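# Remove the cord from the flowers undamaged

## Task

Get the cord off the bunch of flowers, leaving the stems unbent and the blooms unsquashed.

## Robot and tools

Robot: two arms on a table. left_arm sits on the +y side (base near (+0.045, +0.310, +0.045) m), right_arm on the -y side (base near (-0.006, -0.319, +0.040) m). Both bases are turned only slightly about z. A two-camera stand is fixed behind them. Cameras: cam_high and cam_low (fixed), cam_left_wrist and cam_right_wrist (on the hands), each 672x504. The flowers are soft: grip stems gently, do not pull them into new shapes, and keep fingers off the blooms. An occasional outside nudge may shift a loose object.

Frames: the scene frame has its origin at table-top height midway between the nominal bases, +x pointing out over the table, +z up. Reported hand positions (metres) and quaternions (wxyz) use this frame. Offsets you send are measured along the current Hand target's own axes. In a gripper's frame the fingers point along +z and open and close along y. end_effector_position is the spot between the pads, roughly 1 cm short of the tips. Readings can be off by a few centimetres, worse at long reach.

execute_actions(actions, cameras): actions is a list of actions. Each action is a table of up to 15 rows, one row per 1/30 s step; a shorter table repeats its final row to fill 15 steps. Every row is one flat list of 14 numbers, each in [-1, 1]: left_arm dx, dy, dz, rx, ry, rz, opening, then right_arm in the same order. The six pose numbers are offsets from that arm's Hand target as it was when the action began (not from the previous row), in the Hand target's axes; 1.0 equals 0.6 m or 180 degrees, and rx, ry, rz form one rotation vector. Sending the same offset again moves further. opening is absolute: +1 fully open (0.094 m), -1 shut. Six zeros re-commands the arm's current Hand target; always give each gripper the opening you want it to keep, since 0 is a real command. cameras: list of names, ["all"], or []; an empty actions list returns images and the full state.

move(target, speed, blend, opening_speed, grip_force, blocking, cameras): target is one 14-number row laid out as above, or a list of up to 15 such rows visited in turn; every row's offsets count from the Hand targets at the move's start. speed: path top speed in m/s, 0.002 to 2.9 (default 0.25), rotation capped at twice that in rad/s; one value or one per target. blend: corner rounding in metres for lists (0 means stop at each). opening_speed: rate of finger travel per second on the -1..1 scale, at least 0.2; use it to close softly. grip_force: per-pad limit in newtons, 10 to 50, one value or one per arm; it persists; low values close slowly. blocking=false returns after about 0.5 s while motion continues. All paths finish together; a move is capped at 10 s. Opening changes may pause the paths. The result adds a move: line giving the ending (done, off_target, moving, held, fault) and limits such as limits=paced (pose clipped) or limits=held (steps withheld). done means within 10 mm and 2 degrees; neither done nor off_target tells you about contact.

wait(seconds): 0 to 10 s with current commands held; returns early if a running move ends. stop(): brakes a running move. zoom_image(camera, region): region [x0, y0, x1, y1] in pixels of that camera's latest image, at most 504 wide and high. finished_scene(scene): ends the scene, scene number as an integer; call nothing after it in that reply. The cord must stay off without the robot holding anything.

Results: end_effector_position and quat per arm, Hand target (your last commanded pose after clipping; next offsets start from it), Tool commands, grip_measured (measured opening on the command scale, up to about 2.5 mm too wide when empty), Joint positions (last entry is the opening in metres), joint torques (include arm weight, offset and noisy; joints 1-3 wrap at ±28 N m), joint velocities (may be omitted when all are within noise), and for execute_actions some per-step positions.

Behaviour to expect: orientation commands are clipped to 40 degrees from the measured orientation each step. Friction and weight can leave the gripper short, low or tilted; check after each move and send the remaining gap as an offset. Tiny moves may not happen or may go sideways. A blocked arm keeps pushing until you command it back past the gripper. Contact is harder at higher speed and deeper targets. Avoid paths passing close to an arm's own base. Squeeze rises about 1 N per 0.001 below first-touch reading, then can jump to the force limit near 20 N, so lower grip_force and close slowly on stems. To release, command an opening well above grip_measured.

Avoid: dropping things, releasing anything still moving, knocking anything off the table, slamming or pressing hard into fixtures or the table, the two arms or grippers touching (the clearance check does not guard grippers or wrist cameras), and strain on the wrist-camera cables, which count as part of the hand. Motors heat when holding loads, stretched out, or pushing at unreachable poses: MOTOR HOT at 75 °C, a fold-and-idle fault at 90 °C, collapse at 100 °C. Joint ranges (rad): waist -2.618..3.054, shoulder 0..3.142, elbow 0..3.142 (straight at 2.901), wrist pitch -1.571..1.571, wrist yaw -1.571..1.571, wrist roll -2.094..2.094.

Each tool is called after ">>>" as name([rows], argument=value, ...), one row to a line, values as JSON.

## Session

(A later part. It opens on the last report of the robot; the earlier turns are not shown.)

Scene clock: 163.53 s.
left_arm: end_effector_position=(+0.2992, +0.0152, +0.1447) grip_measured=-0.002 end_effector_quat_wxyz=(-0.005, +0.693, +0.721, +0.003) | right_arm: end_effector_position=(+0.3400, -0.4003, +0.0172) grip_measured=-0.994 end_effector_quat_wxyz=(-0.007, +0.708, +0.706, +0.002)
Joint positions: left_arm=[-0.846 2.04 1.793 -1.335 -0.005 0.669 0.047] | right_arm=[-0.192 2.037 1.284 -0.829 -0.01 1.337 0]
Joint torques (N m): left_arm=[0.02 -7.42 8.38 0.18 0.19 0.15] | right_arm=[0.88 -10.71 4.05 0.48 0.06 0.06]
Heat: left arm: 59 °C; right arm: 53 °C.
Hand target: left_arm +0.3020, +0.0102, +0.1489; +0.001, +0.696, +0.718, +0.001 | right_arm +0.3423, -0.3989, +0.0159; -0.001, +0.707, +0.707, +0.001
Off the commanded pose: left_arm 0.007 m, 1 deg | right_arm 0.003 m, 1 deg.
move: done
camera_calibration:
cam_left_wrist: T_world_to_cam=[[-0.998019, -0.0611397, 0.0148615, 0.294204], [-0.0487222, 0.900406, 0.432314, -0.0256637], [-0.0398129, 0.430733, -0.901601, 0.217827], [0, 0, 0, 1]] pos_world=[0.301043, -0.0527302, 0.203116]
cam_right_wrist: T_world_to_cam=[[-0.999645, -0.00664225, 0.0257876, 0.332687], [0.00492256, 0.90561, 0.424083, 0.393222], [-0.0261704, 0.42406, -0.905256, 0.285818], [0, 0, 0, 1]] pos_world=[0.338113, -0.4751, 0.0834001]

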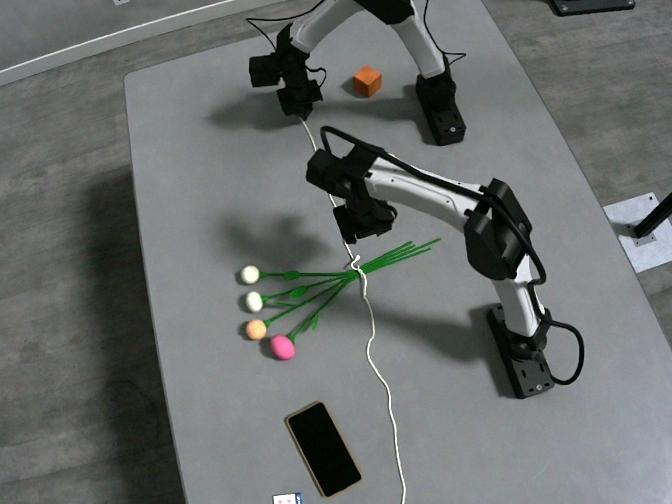

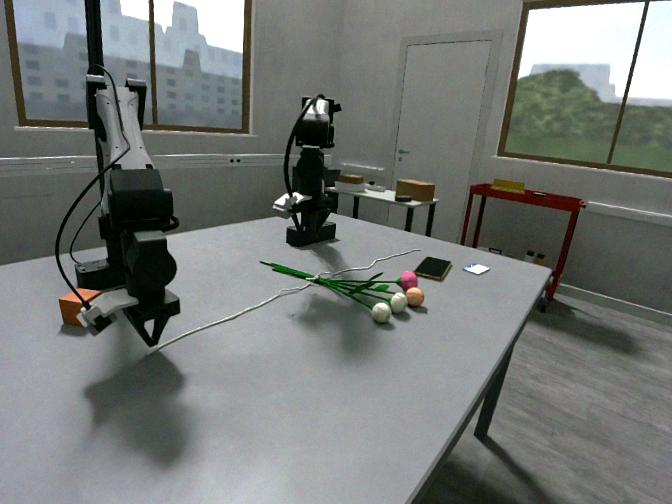

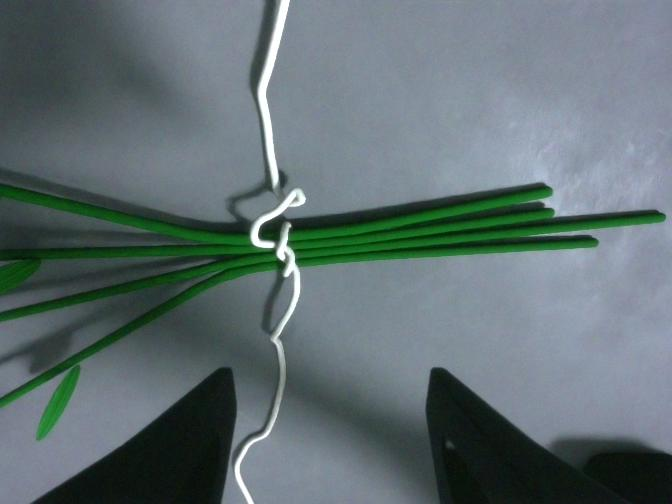

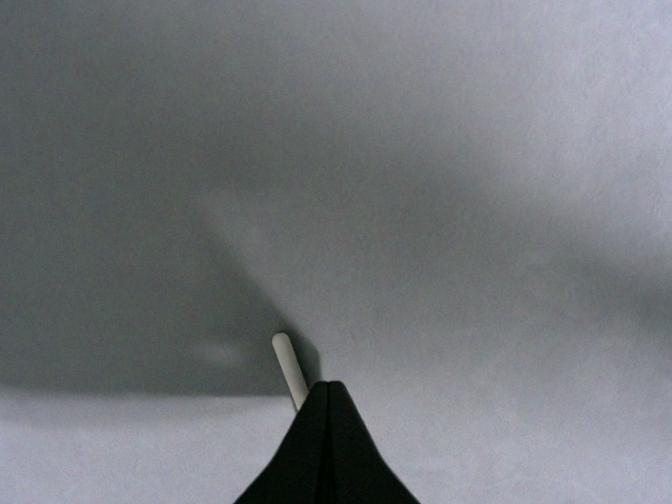

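>>> move([
  [-0.012,0.04,0.18,0,0,0,0,0,0,0,0,0,0,-1],
  [-0.012,0.04,0.216,0,0,0,0,0,0,-0.04,0,0,0,-1],
], speed=[0.15,0.05])

>>> move(target=[0,0,0,0,0,0,0,-0.28,0,-0.03,0,0,0,-1], speed=0.06, cameras=["all"])

Scene clock: 185.53 s.
left_arm: end_effector_position=(+0.3242, +0.0037, +0.0229) grip_measured=-0.002 end_effector_quat_wxyz=(-0.001, +0.695, +0.719, +0.003) | right_arm: end_effector_position=(+0.3304, -0.3980, +0.0216) grip_measured=-0.994 end_effector_quat_wxyz=(-0.026, +0.708, +0.706, -0.010)
Joint positions: left_arm=[-0.818 2.23 1.597 -0.94 -0.005 0.704 0.047] | right_arm=[-0.192 2.033 1.296 -0.889 -0.01 1.337 0]
Joint torques (N m): left_arm=[0.62 -8.55 4.97 0.36 0.19 0.19] | right_arm=[0.79 -14.6 6.27 0.1 0.03 0.07]
Heat: left arm: 56 °C; right arm: 52 °C.
Hand target: left_arm +0.3262, +0.0038, +0.0192; +0.000, +0.697, +0.718, +0.001 | right_arm +0.3423, -0.3990, +0.0398; -0.002, +0.707, +0.707, +0.001
Off the commanded pose: left_arm 0.004 m, 0 deg | right_arm 0.022 m, 3 deg.
move: off_target (right_arm)

Scene clock: 188.97 s.
left_arm: end_effector_position=(+0.3243, +0.0036, +0.0229) grip_measured=-0.002 end_effector_quat_wxyz=(-0.001, +0.695, +0.719, +0.003) | right_arm: end_effector_position=(+0.3393, -0.5611, +0.0524) grip_measured=-0.994 end_effector_quat_wxyz=(-0.009, +0.709, +0.705, +0.003)
Joint positions: left_arm=[-0.818 2.23 1.597 -0.94 -0.005 0.704 0.047] | right_arm=[-0.571 2.229 1.743 -1.1 -0.01 0.962 0]
Joint torques (N m): left_arm=[0.65 -8.53 4.97 0.41 0.19 0.19] | right_arm=[-0.12 -12.6 7.04 0.21 0.04 -0.13]
Heat: left arm: 56 °C; right arm: 53 °C.
Hand target: left_arm +0.3262, +0.0038, +0.0192; +0.000, +0.697, +0.718, +0.001 | right_arm +0.3426, -0.5670, +0.0573; -0.001, +0.707, +0.707, +0.001
Off the commanded pose: left_arm 0.004 m, 0 deg | right_arm 0.008 m, 1 deg.
move: done
camera_calibration:
cam_left_wrist: T_world_to_cam=[[-0.998505, -0.0538007, 0.00964798, 0.320676], [-0.044567, 0.903555, 0.426148, 0.0374324], [-0.0316445, 0.425081, -0.904602, 0.111468], [0, 0, 0, 1]] pos_world=[0.325392, -0.0639526, 0.0817888]
cam_right_wrist: T_world_to_cam=[[-0.999677, -0.00212423, 0.0253148, 0.332554], [0.00892768, 0.903558, 0.428372, 0.521207], [-0.0237834, 0.42846, -0.903248, 0.38736], [0, 0, 0, 1]] pos_world=[0.337006, -0.636202, 0.118193]

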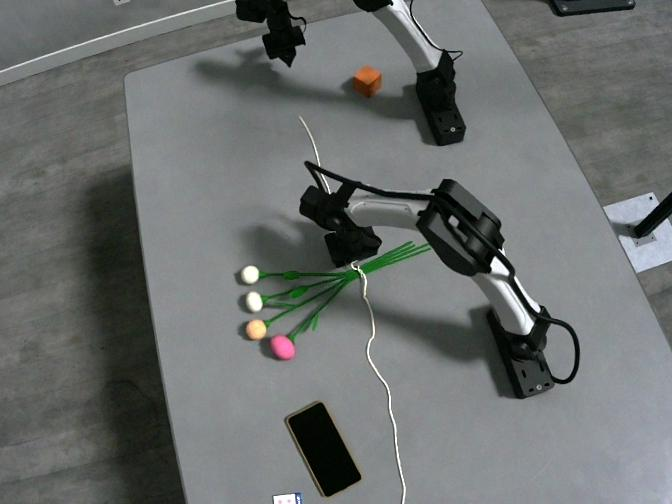

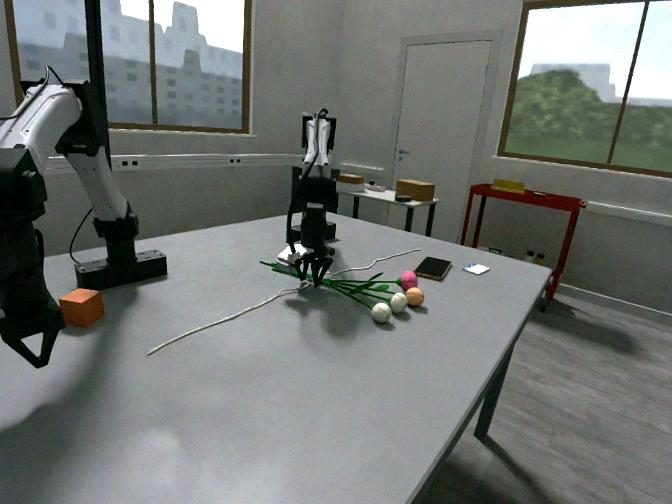

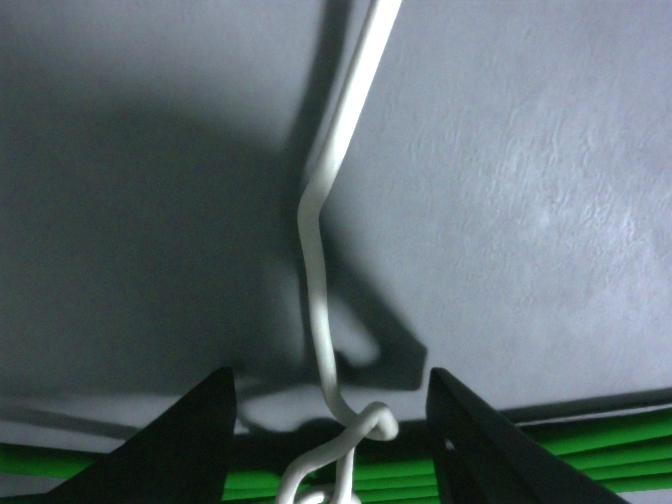

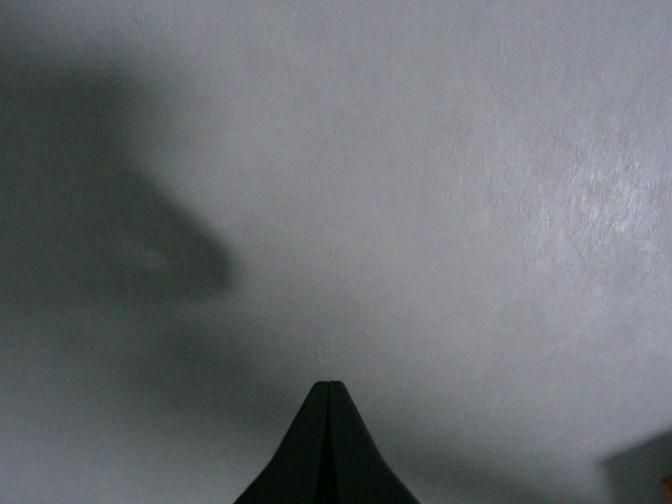

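>>> move([
  [0,0,0.016,0,0,0,0,0.385,-0.005,-0.02,0,0,0,-0.1],
  [0,0,0.016,0,0,0,0,0.385,-0.005,0.03,0,0,0,-0.1],
], speed=[0.15,0.05], cameras=["cam_left_wrist","cam_right_wrist"])

Scene clock: 201.57 s.
left_arm: end_effector_position=(+0.3260, +0.0017, +0.0197) grip_measured=-0.002 end_effector_quat_wxyz=(+0.005, +0.695, +0.719, +0.002) | right_arm: end_effector_position=(+0.3382, -0.3348, +0.0427) grip_measured=-0.102 end_effector_quat_wxyz=(-0.005, +0.702, +0.712, +0.001)
Joint positions: left_arm=[-0.818 2.233 1.589 -0.917 -0.005 0.704 0.047] | right_arm=[-0.006 1.952 1.272 -0.897 -0.009 1.505 0.042]
Joint torques (N m): left_arm=[0.64 -7.71 4.25 0.51 0.21 0.19] | right_arm=[0.1 -9.84 4.16 0.5 0.02 0.15]
Heat: left arm: 55 °C; right arm: 55 °C.
Hand target: left_arm +0.3263, +0.0038, +0.0096; +0.000, +0.696, +0.718, +0.001 | right_arm +0.3394, -0.3360, +0.0401; -0.001, +0.707, +0.707, +0.001
Off the commanded pose: left_arm 0.010 m, 1 deg | right_arm 0.003 m, 1 deg.
move: done
camera_calibration:
cam_left_wrist: T_world_to_cam=[[-0.998553, -0.0537418, 0.00216644, 0.322477], [-0.0479212, 0.907247, 0.417859, 0.0417746], [-0.024422, 0.41715, -0.908509, 0.107217], [0, 0, 0, 1]] pos_world=[0.326631, -0.0652949, 0.0792528]
cam_right_wrist: T_world_to_cam=[[-0.999447, -0.0237059, 0.023307, 0.325001], [-0.011693, 0.906956, 0.421062, 0.329236], [-0.0311201, 0.420557, -0.906732, 0.281567], [0, 0, 0, 1]] pos_world=[0.337433, -0.409313, 0.109102]
Images, in order (width x height): cam_left_wrist 672x504, cam_right_wrist 672x504.

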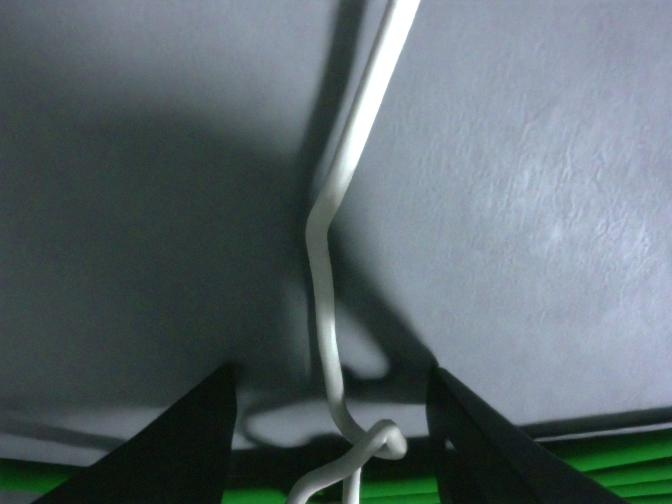

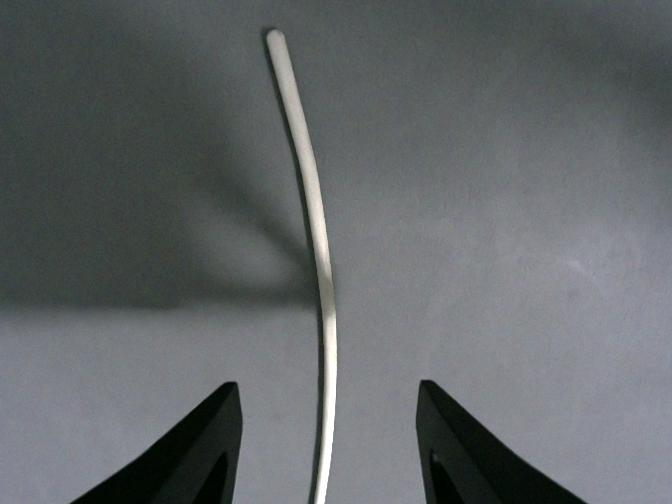

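>>> move([
  [0,0,0.0,0,0,0,0,0,0,0.054,0,0,0,-0.1],
  [0,0,0,0,0,0,0,0,0,0.054,0,0,0,-1],
  [0,0,0.0,0,0,0,0,-0.02,0,0.01,0,0,0,-1],
  [0,0,0,0,0,0,0,-0.38,0,0.01,0,0,0,-1],
], speed=[0.05,0.05,0.06,0.07], blend=[0,0,0.008,0], cameras=["all"])

Scene clock: 214.00 s.
left_arm: end_effector_position=(+0.3337, -0.0266, +0.0213) grip_measured=-0.002 end_effector_quat_wxyz=(+0.056, +0.697, +0.714, -0.031) | right_arm: end_effector_position=(+0.3264, -0.5222, +0.0281) grip_measured=-0.960 end_effector_quat_wxyz=(-0.066, +0.701, +0.709, +0.028)
Joint positions: left_arm=[-0.825 2.234 1.589 -0.81 0.055 0.704 0.047] | right_arm=[-0.54 2.234 1.64 -1.095 -0.081 0.97 0.002]
Joint torques (N m): left_arm=[1.22 -7.98 4.7 -0.31 -0.34 0.21] | right_arm=[-2.45 -12.74 7.83 0.88 0.78 -0.12]
Heat: left arm: 57 °C; right arm: 54 °C.
Hand target: left_arm +0.3263, +0.0038, +0.0096; +0.000, +0.696, +0.718, +0.001 | right_arm +0.3395, -0.5641, +0.0334; -0.001, +0.707, +0.707, +0.001
Off the commanded pose: left_arm 0.033 m, 7 deg | right_arm 0.044 m, 8 deg.
move: off_target (left_arm, right_arm)
camera_calibration:
cam_left_wrist: T_world_to_cam=[[-0.998852, -0.0441427, -0.018629, 0.329353], [-0.0477303, 0.950639, 0.306606, 0.0706914], [0.00417501, 0.307143, -0.951654, 0.109117], [0, 0, 0, 1]] pos_world=[0.331893, -0.086178, 0.0883026]
cam_right_wrist: T_world_to_cam=[[-0.997281, -0.0261157, 0.0689101, 0.305885], [0.0143978, 0.848028, 0.529756, 0.462915], [-0.0722727, 0.529308, -0.845346, 0.415304], [0, 0, 0, 1]] pos_world=[0.328403, -0.6044, 0.0847656]

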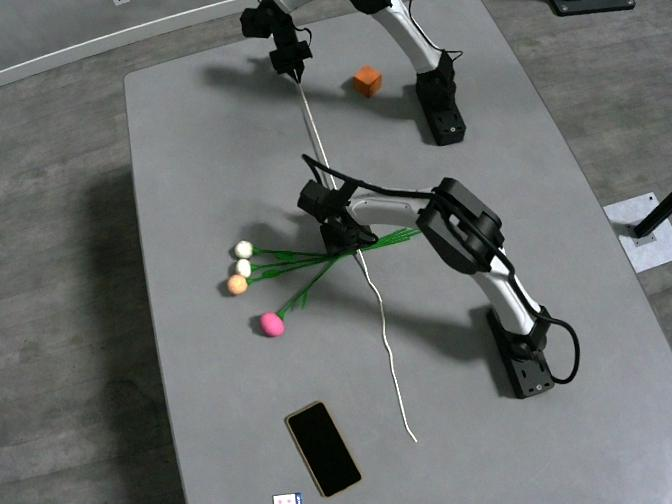

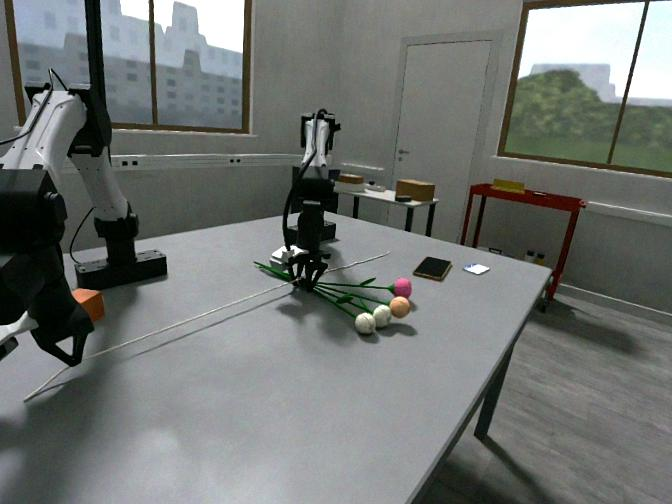

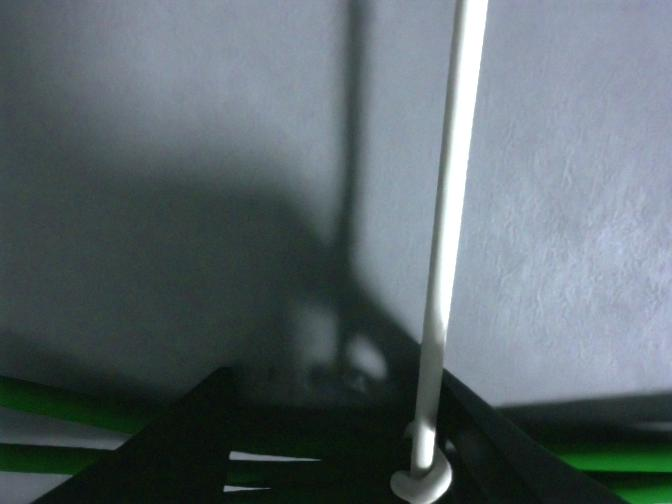

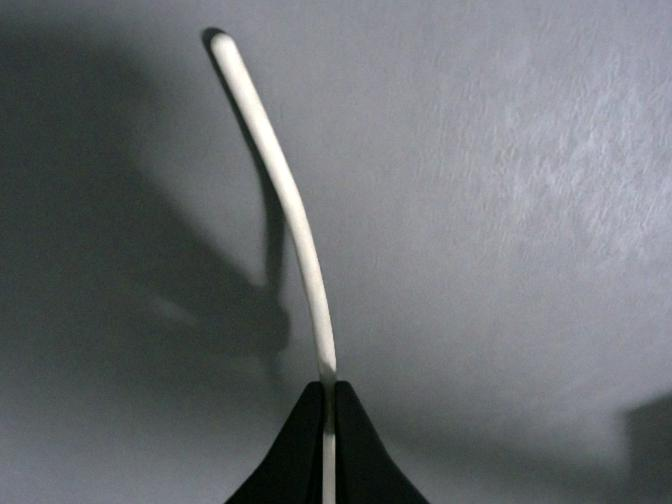

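>>> move(target=[0,0,-0.005,0,0,0,0,0.15,0,0.01,0,0,0,-1], speed=0.1)

>>> move(target=[-0.06,0,-0.2,0,0,0,0,0,0,0,0,0,0,-1], speed=0.1, cameras=["all"])

>>> zoom_image(camera="cam_left_wrist", region=[200, 130, 440, 370])

Scene clock: 222.23 s.
left_arm: end_effector_position=(+0.3285, -0.0098, +0.0198) grip_measured=-0.002 end_effector_quat_wxyz=(+0.025, +0.698, +0.716, -0.011) | right_arm: end_effector_position=(+0.3336, -0.4701, +0.0145) grip_measured=-0.960 end_effector_quat_wxyz=(-0.027, +0.703, +0.711, -0.003)
Joint positions: left_arm=[-0.823 2.234 1.589 -0.875 0.018 0.707 0.047] | right_arm=[-0.381 2.131 1.419 -0.911 -0.014 1.133 0.002]
Joint torques (N m): left_arm=[1.03 -8.16 4.83 0.09 -0.01 0.17] | right_arm=[0.27 -15.92 3.95 0.42 0.07 0.15]
Heat: left arm: 57 °C; right arm: 55 °C.
Hand target: left_arm +0.3263, +0.0038, +0.0126; +0.000, +0.696, +0.718, +0.001 | right_arm +0.3395, -0.4740, +0.0276; -0.001, +0.707, +0.707, +0.001
Off the commanded pose: left_arm 0.016 m, 3 deg | right_arm 0.015 m, 3 deg.
move: off_target (left_arm, right_arm)

Scene clock: 224.27 s.
left_arm: end_effector_position=(+0.3243, -0.0287, +0.1286) grip_measured=-0.002 end_effector_quat_wxyz=(-0.006, +0.697, +0.717, -0.006) | right_arm: end_effector_position=(+0.3336, -0.4702, +0.0145) grip_measured=-0.960 end_effector_quat_wxyz=(-0.026, +0.703, +0.711, -0.003)
Joint positions: left_arm=[-0.861 2.268 2.089 -1.403 0.013 0.666 0.047] | right_arm=[-0.381 2.131 1.419 -0.91 -0.013 1.134 0.002]
Joint torques (N m): left_arm=[-0.42 -8.95 8.29 0.22 0.03 0.03] | right_arm=[0.32 -15.88 3.93 0.4 0.07 0.16]
Heat: left arm: 57 °C; right arm: 55 °C.
Hand target: left_arm +0.3273, -0.0322, +0.1326; +0.001, +0.696, +0.718, +0.001 | right_arm +0.3394, -0.4740, +0.0276; -0.001, +0.707, +0.708, +0.001
Off the commanded pose: left_arm 0.006 m, 1 deg | right_arm 0.015 m, 3 deg.
move: off_target (right_arm)
camera_calibration:
cam_left_wrist: T_world_to_cam=[[-0.998331, -0.0497118, 0.0293984, 0.315374], [-0.0326731, 0.905878, 0.422277, 0.0182947], [-0.0476235, 0.420612, -0.90599, 0.226045], [0, 0, 0, 1]] pos_world=[0.326211, -0.0959722, 0.187798]
cam_right_wrist: T_world_to_cam=[[-0.99805, -0.0214785, 0.0586094, 0.317964], [0.00672016, 0.896507, 0.442979, 0.452423], [-0.0620582, 0.442509, -0.894614, 0.333277], [0, 0, 0, 1]] pos_world=[0.334986, -0.546249, 0.0791047]

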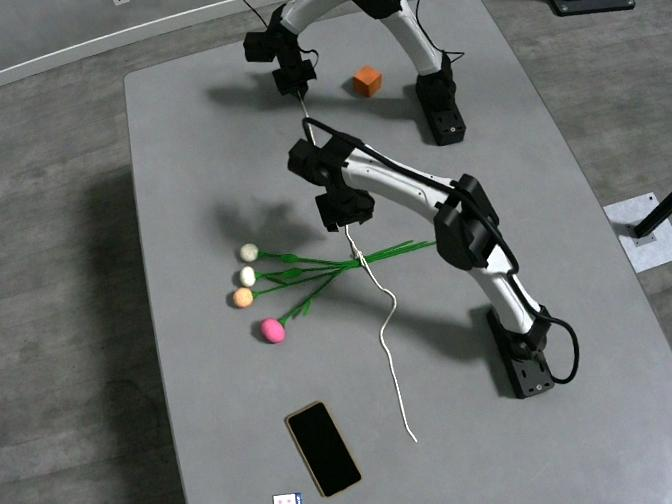

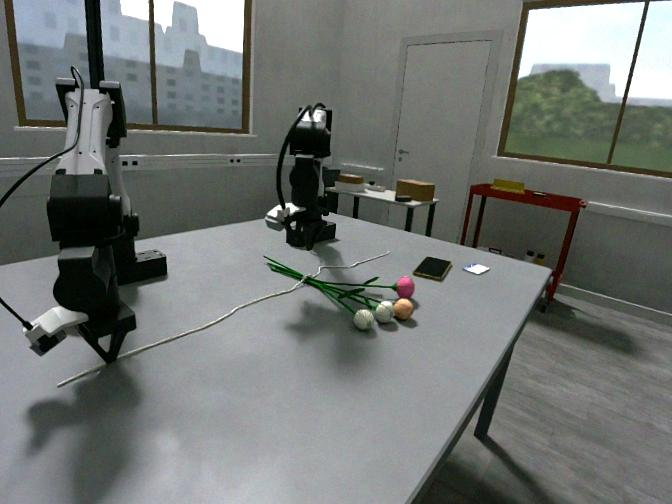

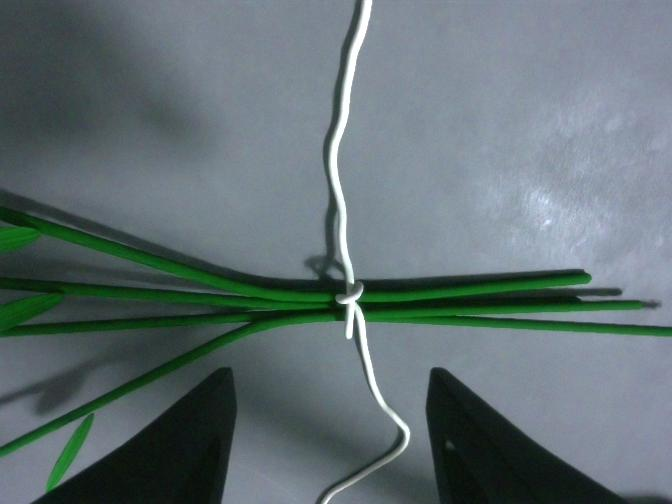

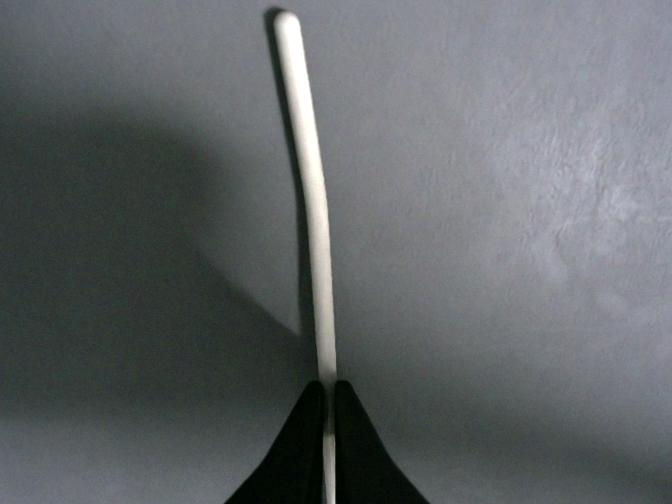

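Scaled by 2.100 from the camera's 672x504 image, which has a finer 960x720 frame.

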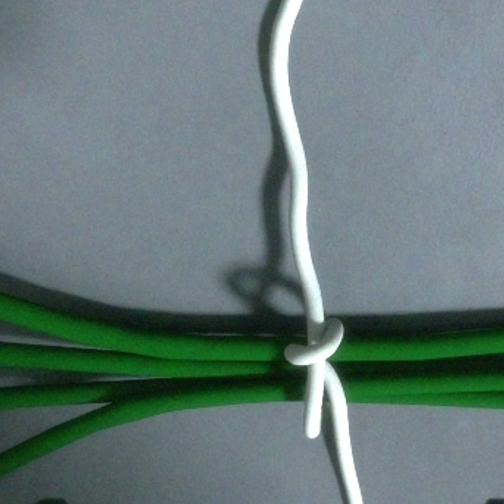

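>>> move([
  [0.055,-0.025,0.14,0,0,0,0.1,0,0,0.01,0,0,0,-0.2],
  [0.055,-0.025,0.14,0,0,0,0.1,0,0,-0.05,0,0,0,-0.2],
  [0.055,-0.025,0.2,0,0,0,0.1,0.445,-0.032,-0.05,0,0,0,-0.2],
  [0.055,-0.025,0.2,0,0,0,0.1,0.445,-0.032,0.022,0,0,0,-0.2],
  [0.055,-0.025,0.2,0,0,0,0.1,0.445,-0.032,0.022,0,0,0,-1],
], speed=[0.1,0.1,0.15,0.08,0.05], cameras=["all"])

Scene clock: 248.57 s.
left_arm: end_effector_position=(+0.3064, +0.0004, +0.0258) grip_measured=+0.098 end_effector_quat_wxyz=(-0.009, +0.695, +0.719, -0.002) | right_arm: end_effector_position=(+0.3177, -0.2063, +0.0164) grip_measured=-0.994 end_effector_quat_wxyz=(-0.007, +0.702, +0.712, -0.002)
Joint positions: left_arm=[-0.852 2.205 1.568 -0.951 0.006 0.671 0.052] | right_arm=[0.373 1.995 1.217 -0.802 -0.011 1.884 0]
Joint torques (N m): left_arm=[0.68 -7.73 2.7 0.85 0.09 0.2] | right_arm=[0.1 -10.26 3.96 0.44 0.04 0.16]
Heat: left arm: 59 °C; right arm: 59 °C.
Hand target: left_arm +0.3114, +0.0004, +0.0125; +0.000, +0.696, +0.718, +0.001 | right_arm +0.3200, -0.2071, +0.0152; -0.001, +0.707, +0.707, +0.001
Off the commanded pose: left_arm 0.014 m, 1 deg | right_arm 0.003 m, 1 deg.
move: off_target (left_arm)
camera_calibration:
cam_left_wrist: T_world_to_cam=[[-0.998168, -0.0539937, 0.0273034, 0.301998], [-0.0369768, 0.901562, 0.431067, 0.0358504], [-0.0478906, 0.429268, -0.901907, 0.119774], [0, 0, 0, 1]] pos_world=[0.308506, -0.0674305, 0.0843254]
cam_right_wrist: T_world_to_cam=[[-0.999281, -0.0233105, 0.0299051, 0.308187], [-0.00860771, 0.907572, 0.419809, 0.222739], [-0.036927, 0.41925, -0.90712, 0.204753], [0, 0, 0, 1]] pos_world=[0.317443, -0.28081, 0.0830111]

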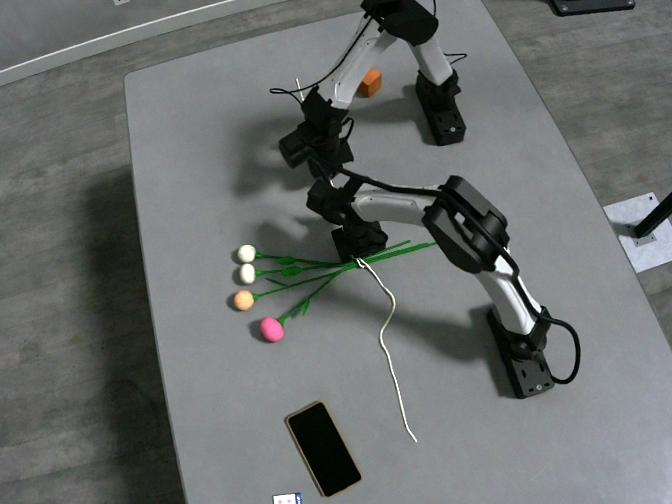

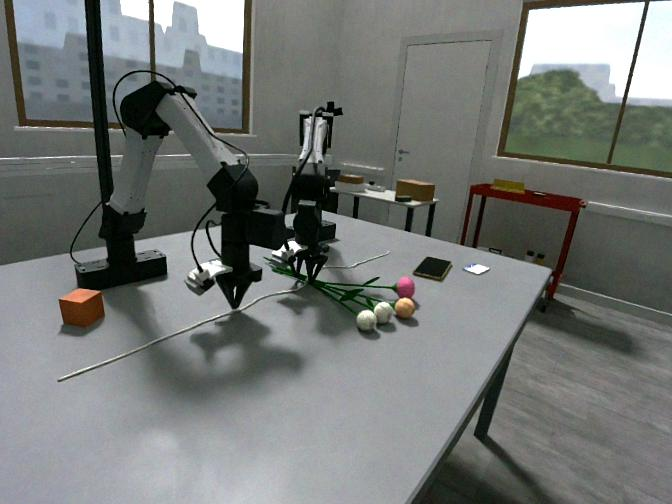

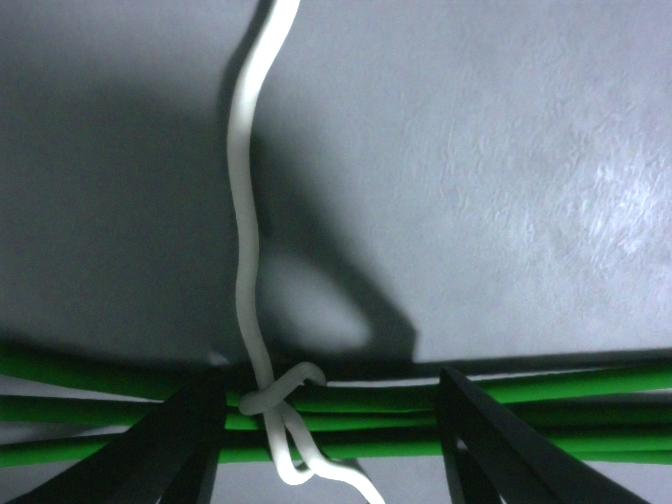

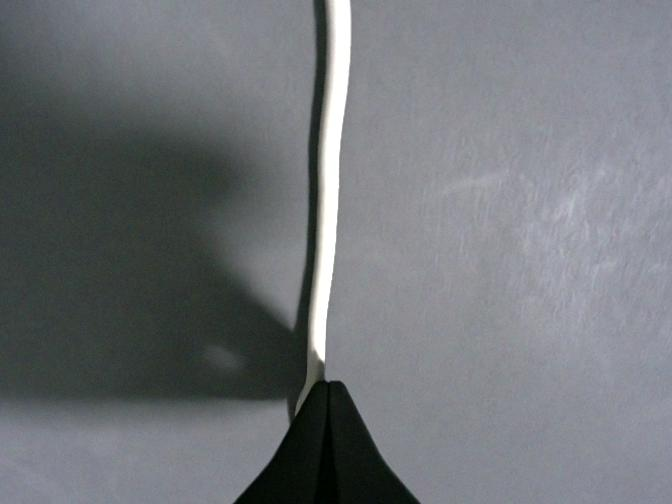

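>>> move([
  [0,0,-0.06,0,0,0,0.1,0,0,0,0,0,0,-1],
  [-0.019,0.018,-0.06,0,0,0,0.1,0,0,-0.02,0,0,0,-0.3],
  [-0.019,0.018,0.001,0,0,0,0.1,0,-0.005,0.01,0,0,0,-0.3],
  [-0.019,0.018,0.001,0,0,0,0.1,0,-0.005,0.01,0,0,0,-1],
], speed=0.07, cameras=["cam_left_wrist","cam_right_wrist"])

Scene clock: 263.37 s.
left_arm: end_effector_position=(+0.3182, -0.0121, +0.0203) grip_measured=+0.098 end_effector_quat_wxyz=(-0.002, +0.696, +0.718, -0.002) | right_arm: end_effector_position=(+0.3160, -0.2069, +0.0117) grip_measured=-0.960 end_effector_quat_wxyz=(-0.006, +0.703, +0.711, +0.000)
Joint positions: left_arm=[-0.85 2.263 1.642 -0.953 0.005 0.675 0.052] | right_arm=[0.373 1.995 1.195 -0.775 -0.011 1.887 0.002]
Joint torques (N m): left_arm=[0.83 -8.16 4.51 0.53 0.11 0.2] | right_arm=[0.35 -9.91 3.82 0.46 0.04 0.16]
Heat: left arm: 59 °C; right arm: 59 °C.
Hand target: left_arm +0.3226, -0.0107, +0.0120; +0.000, +0.696, +0.718, +0.001 | right_arm +0.3170, -0.2071, +0.0092; -0.001, +0.707, +0.707, +0.001
Off the commanded pose: left_arm 0.010 m, 0 deg | right_arm 0.003 m, 1 deg.
move: done; target 2's new opening was sent with right_arm's hand 0.013 m and 2 deg from that target
camera_calibration:
cam_left_wrist: T_world_to_cam=[[-0.998509, -0.0515077, 0.0180734, 0.313562], [-0.0391088, 0.906021, 0.421422, 0.0507867], [-0.0380813, 0.420086, -0.906685, 0.117628], [0, 0, 0, 1]] pos_world=[0.31956, -0.0792769, 0.0795817]
cam_right_wrist: T_world_to_cam=[[-0.999449, -0.0207264, 0.0259161, 0.307101], [-0.00789512, 0.907053, 0.420941, 0.224955], [-0.0322318, 0.420505, -0.906718, 0.199353], [0, 0, 0, 1]] pos_world=[0.315133, -0.28151, 0.078105]
Images, in order (width x height): cam_left_wrist 672x504, cam_right_wrist 672x504.

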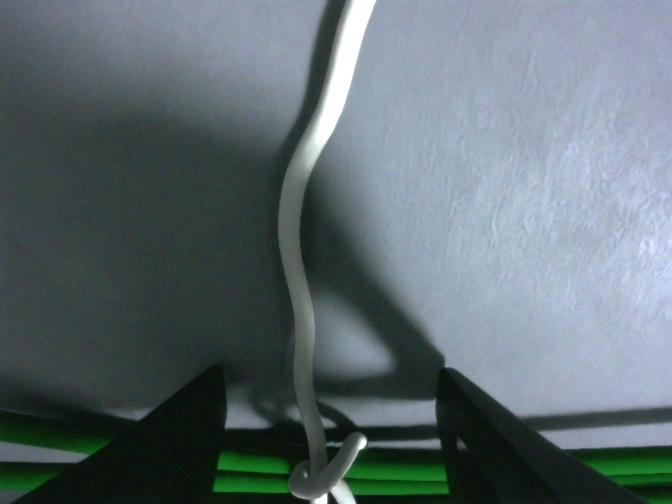

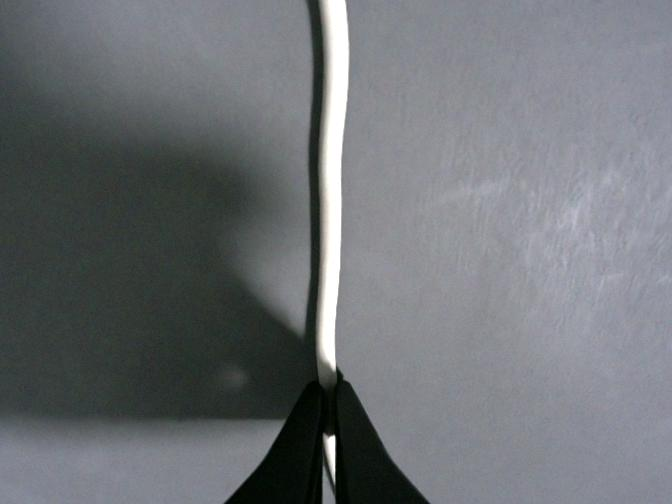

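>>> move(target=[0,0,0,0,0,0,0.1,-0.55,0,-0.02,0,0,0,-1], speed=0.07, cameras=["all"])

Scene clock: 275.07 s.
left_arm: end_effector_position=(+0.3268, -0.0389, +0.0217) grip_measured=+0.098 end_effector_quat_wxyz=(+0.048, +0.698, +0.714, -0.031) | right_arm: end_effector_position=(+0.3065, -0.5054, +0.0153) grip_measured=-0.960 end_effector_quat_wxyz=(-0.049, +0.704, +0.708, +0.025)
Joint positions: left_arm=[-0.856 2.263 1.642 -0.848 0.052 0.675 0.052] | right_arm=[-0.526 2.132 1.421 -0.945 -0.069 0.991 0.002]
Joint torques (N m): left_arm=[1.33 -8.38 4.88 -0.27 -0.32 0.2] | right_arm=[-1.7 -11.54 7.21 0.69 0.65 -0.14]
Heat: left arm: 58 °C; right arm: 58 °C.
Hand target: left_arm +0.3226, -0.0107, +0.0120; +0.000, +0.696, +0.718, +0.001 | right_arm +0.3173, -0.5370, +0.0203; -0.001, +0.707, +0.707, +0.001
Off the commanded pose: left_arm 0.030 m, 7 deg | right_arm 0.034 m, 6 deg.
move: off_target (left_arm, right_arm)
camera_calibration:
cam_left_wrist: T_world_to_cam=[[-0.999044, -0.042853, -0.00869466, 0.321949], [-0.0433969, 0.947365, 0.317202, 0.0801142], [-0.00535604, 0.317276, -0.948318, 0.116683], [0, 0, 0, 1]] pos_world=[0.325742, -0.0991215, 0.0880395]
cam_right_wrist: T_world_to_cam=[[-0.998546, -0.0177413, 0.0508945, 0.292239], [0.0104468, 0.862658, 0.505679, 0.464565], [-0.052876, 0.505476, -0.861219, 0.376427], [0, 0, 0, 1]] pos_world=[0.306865, -0.585851, 0.0743914]

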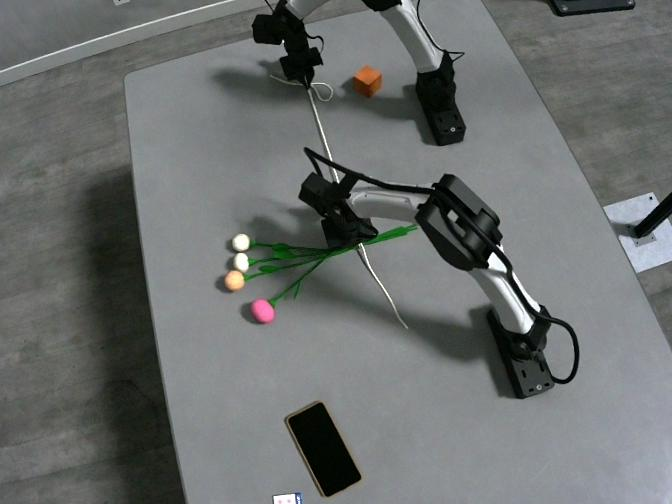

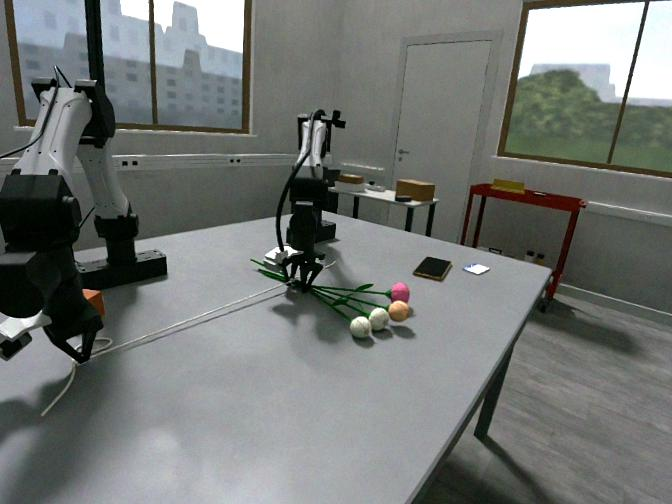

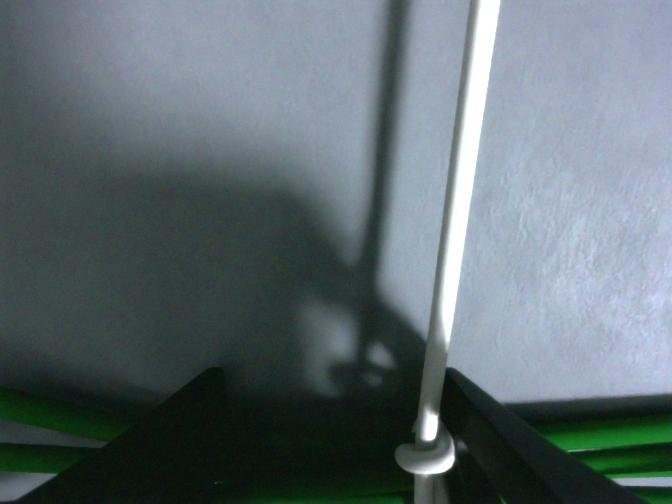

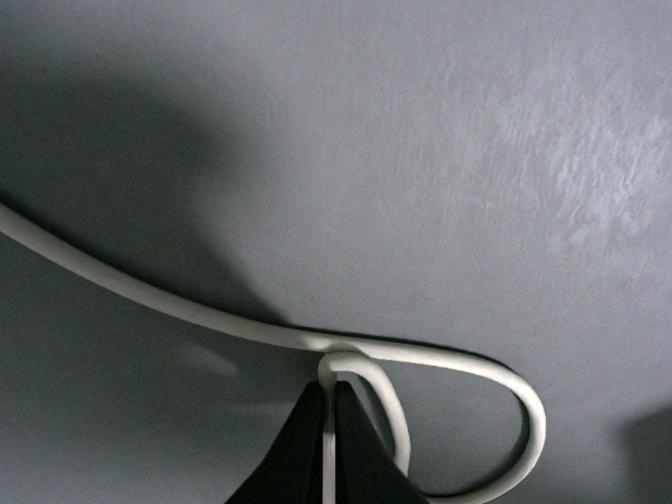

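>>> move([
  [0,0,0,0,0,0,0.1,0.12,0,0.01,0,0,0,-1],
  [0,0,0,0,0,0,0.1,0.12,0,0.01,0,0,0,0],
  [0,0,0,0,0,0,0.1,0.12,0,-0.06,0,0,0,0],
  [0,0,0,0,0,0,0.1,0.55,0.003,-0.06,0,0,0,0],
  [0,0,0,0,0,0,0.1,0.55,0.003,0.018,0,0,0,0],
], speed=[0.1,0.1,0.15,0.2,0.08], cameras=["cam_left_wrist","cam_right_wrist"])

Scene clock: 288.20 s.
left_arm: end_effector_position=(+0.3235, -0.0225, +0.0204) grip_measured=+0.098 end_effector_quat_wxyz=(+0.020, +0.697, +0.717, -0.010) | right_arm: end_effector_position=(+0.3167, -0.2070, +0.0117) grip_measured=-0.002 end_effector_quat_wxyz=(-0.004, +0.701, +0.713, -0.003)
Joint positions: left_arm=[-0.852 2.263 1.642 -0.907 0.017 0.677 0.052] | right_arm=[0.375 2.001 1.204 -0.783 -0.004 1.885 0.047]
Joint torques (N m): left_arm=[0.92 -8.23 4.64 0.19 -0.01 0.18] | right_arm=[-0.02 -10.21 3.95 0.44 -0.02 0.16]
Heat: left arm: 56 °C; right arm: 57 °C.
Hand target: left_arm +0.3226, -0.0107, +0.0120; +0.000, +0.697, +0.718, +0.001 | right_arm +0.3188, -0.2071, +0.0104; -0.001, +0.707, +0.707, +0.001
Off the commanded pose: left_arm 0.015 m, 3 deg | right_arm 0.002 m, 1 deg.
move: off_target (left_arm)
camera_calibration:
cam_left_wrist: T_world_to_cam=[[-0.998872, -0.0474783, -0.000507135, 0.31891], [-0.0440784, 0.923267, 0.381622, 0.0632486], [-0.0176505, 0.381214, -0.924318, 0.115229], [0, 0, 0, 1]] pos_world=[0.323372, -0.0871808, 0.0825328]
cam_right_wrist: T_world_to_cam=[[-0.999288, -0.0250999, 0.0281606, 0.306848], [-0.0112058, 0.910325, 0.413743, 0.226779], [-0.0360202, 0.413133, -0.909958, 0.199116], [0, 0, 0, 1]] pos_world=[0.316343, -0.281002, 0.0787184]
Images, in order (width x height): cam_left_wrist 672x504, cam_right_wrist 672x504.

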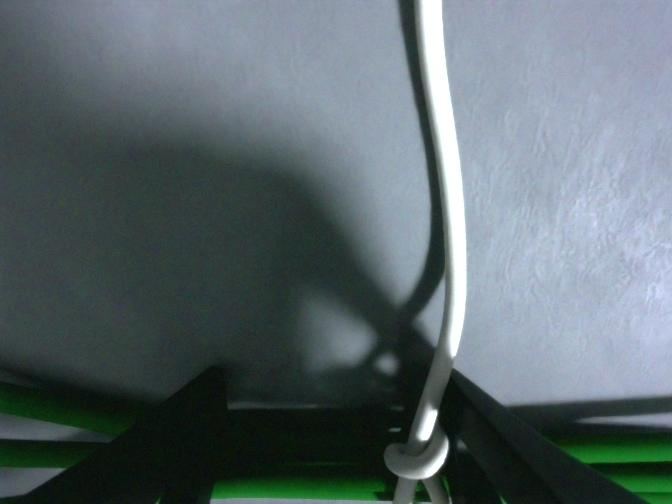

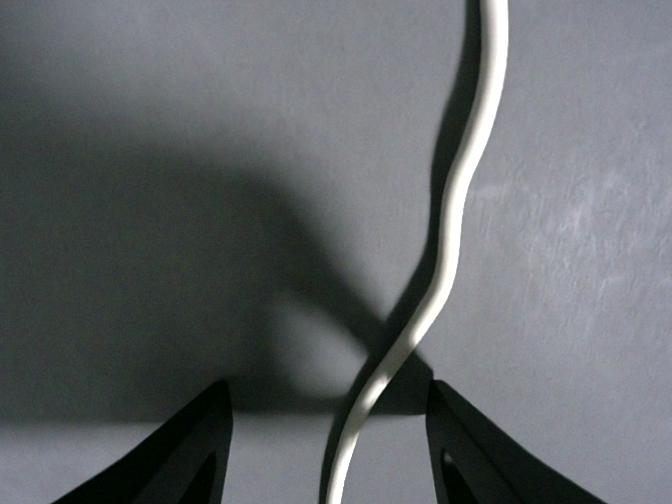

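>>> move([
  [0,0,0,0,0,0,0.1,0,0,0,0,0,0,-1],
  [0,0,0,0,0,0,0.1,-0.58,0,-0.025,0,0,0,-1],
], speed=0.07, cameras=["all"])

Scene clock: 300.60 s.
left_arm: end_effector_position=(+0.3263, -0.0449, +0.0224) grip_measured=+0.098 end_effector_quat_wxyz=(+0.056, +0.699, +0.712, -0.039) | right_arm: end_effector_position=(+0.3076, -0.5217, +0.0198) grip_measured=-0.963 end_effector_quat_wxyz=(-0.053, +0.704, +0.708, +0.025)
Joint positions: left_arm=[-0.86 2.263 1.643 -0.83 0.067 0.674 0.052] | right_arm=[-0.561 2.166 1.495 -0.995 -0.068 0.957 0.002]
Joint torques (N m): left_arm=[1.69 -8.49 5.04 -0.39 -0.44 0.22] | right_arm=[-1.84 -11.82 7.34 0.77 0.65 -0.14]
Heat: left arm: 56 °C; right arm: 57 °C.
Hand target: left_arm +0.3225, -0.0106, +0.0120; +0.000, +0.696, +0.718, +0.001 | right_arm +0.3190, -0.5550, +0.0244; -0.002, +0.707, +0.707, +0.001
Off the commanded pose: left_arm 0.036 m, 8 deg | right_arm 0.036 m, 7 deg.
move: off_target (left_arm, right_arm)
camera_calibration:
cam_left_wrist: T_world_to_cam=[[-0.999248, -0.0380129, -0.00768955, 0.321364], [-0.0385874, 0.954587, 0.295424, 0.0848213], [-0.00388961, 0.295499, -0.955335, 0.118044], [0, 0, 0, 1]] pos_world=[0.324854, -0.103635, 0.0901841]
cam_right_wrist: T_world_to_cam=[[-0.998271, -0.0183411, 0.0558414, 0.292411], [0.0127362, 0.859992, 0.510149, 0.474278], [-0.0573798, 0.509979, -0.858271, 0.392265], [0, 0, 0, 1]] pos_world=[0.308373, -0.602559, 0.0783885]

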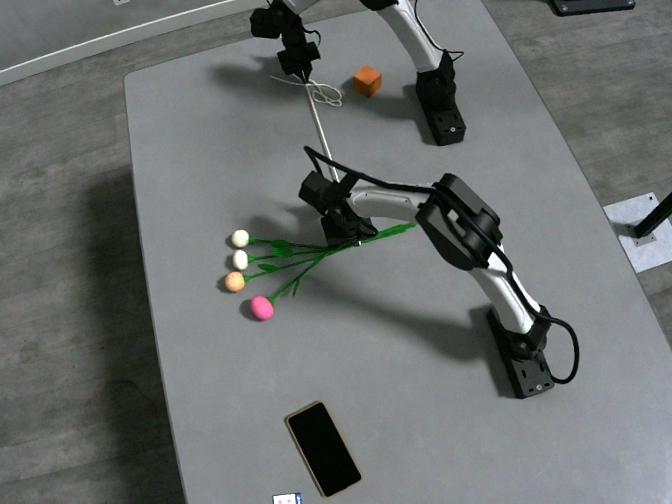

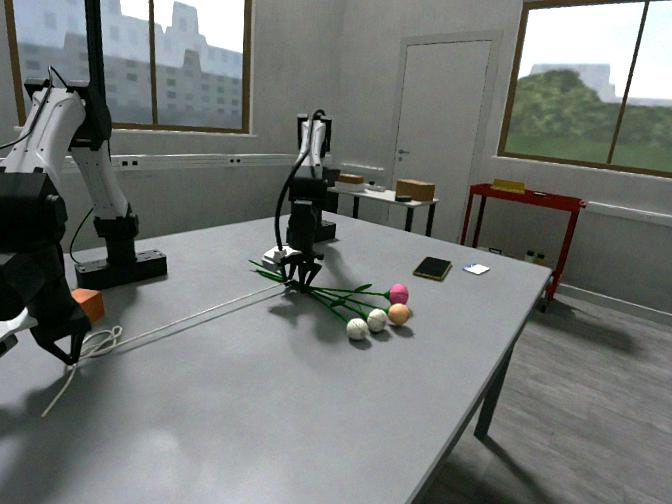

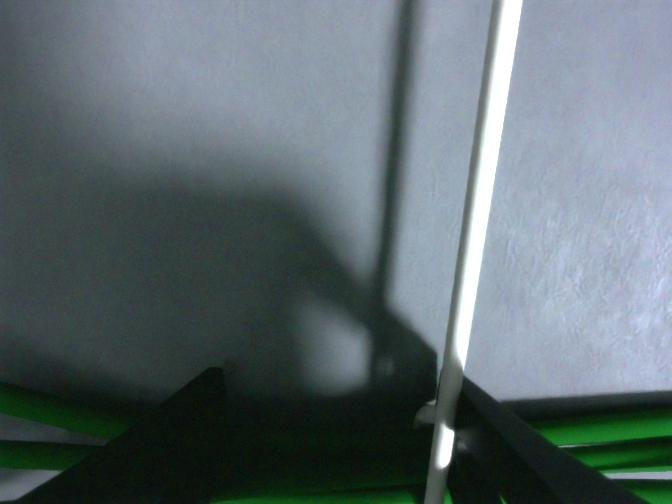

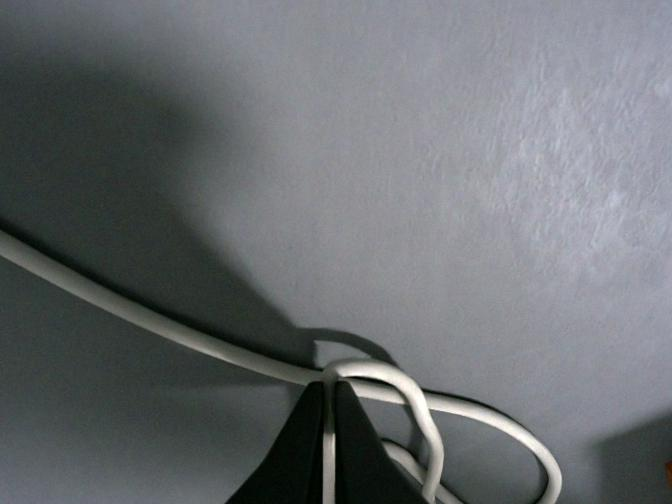

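>>> move(target=[0,0,0,0,0,0,0.1,-0.1,0.01,-0.01,0,0,0,-1], speed=0.05, cameras=["cam_high","cam_left_wrist"])

Scene clock: 307.13 s.
left_arm: end_effector_position=(+0.3253, -0.0238, +0.0201) grip_measured=+0.098 end_effector_quat_wxyz=(+0.025, +0.697, +0.716, -0.011) | right_arm: end_effector_position=(+0.3227, -0.6083, +0.0254) grip_measured=-0.963 end_effector_quat_wxyz=(-0.008, +0.709, +0.705, +0.005)
Joint positions: left_arm=[-0.85 2.264 1.643 -0.898 0.018 0.678 0.052] | right_arm=[-0.681 2.325 1.794 -1.057 -0.011 0.852 0.002]
Joint torques (N m): left_arm=[0.83 -8.34 4.64 0.11 -0.02 0.16] | right_arm=[-0.14 -13.22 6.95 0.24 0.05 -0.12]
Heat: left arm: 56 °C; right arm: 56 °C.
Hand target: left_arm +0.3226, -0.0107, +0.0120; +0.000, +0.696, +0.718, +0.001 | right_arm +0.3252, -0.6150, +0.0302; -0.001, +0.707, +0.707, +0.001
Off the commanded pose: left_arm 0.016 m, 3 deg | right_arm 0.009 m, 1 deg.
move: off_target (left_arm)
camera_calibration:
cam_left_wrist: T_world_to_cam=[[-0.998863, -0.0473913, -0.00511632, 0.320775], [-0.0458488, 0.925861, 0.375072, 0.0654567], [-0.0130382, 0.374881, -0.926981, 0.113938], [0, 0, 0, 1]] pos_world=[0.324897, -0.0881148, 0.0827082]
Images, in order (width x height): cam_high 672x504, cam_left_wrist 672x504.

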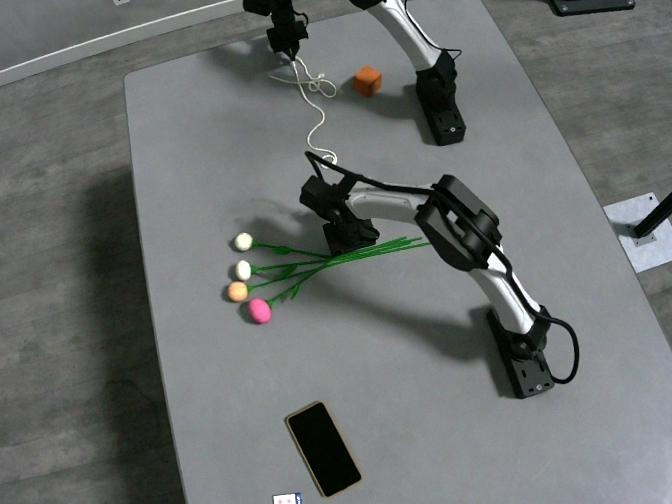

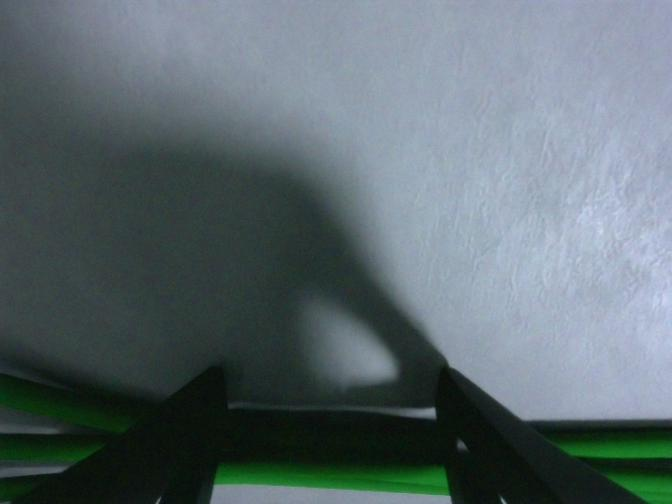

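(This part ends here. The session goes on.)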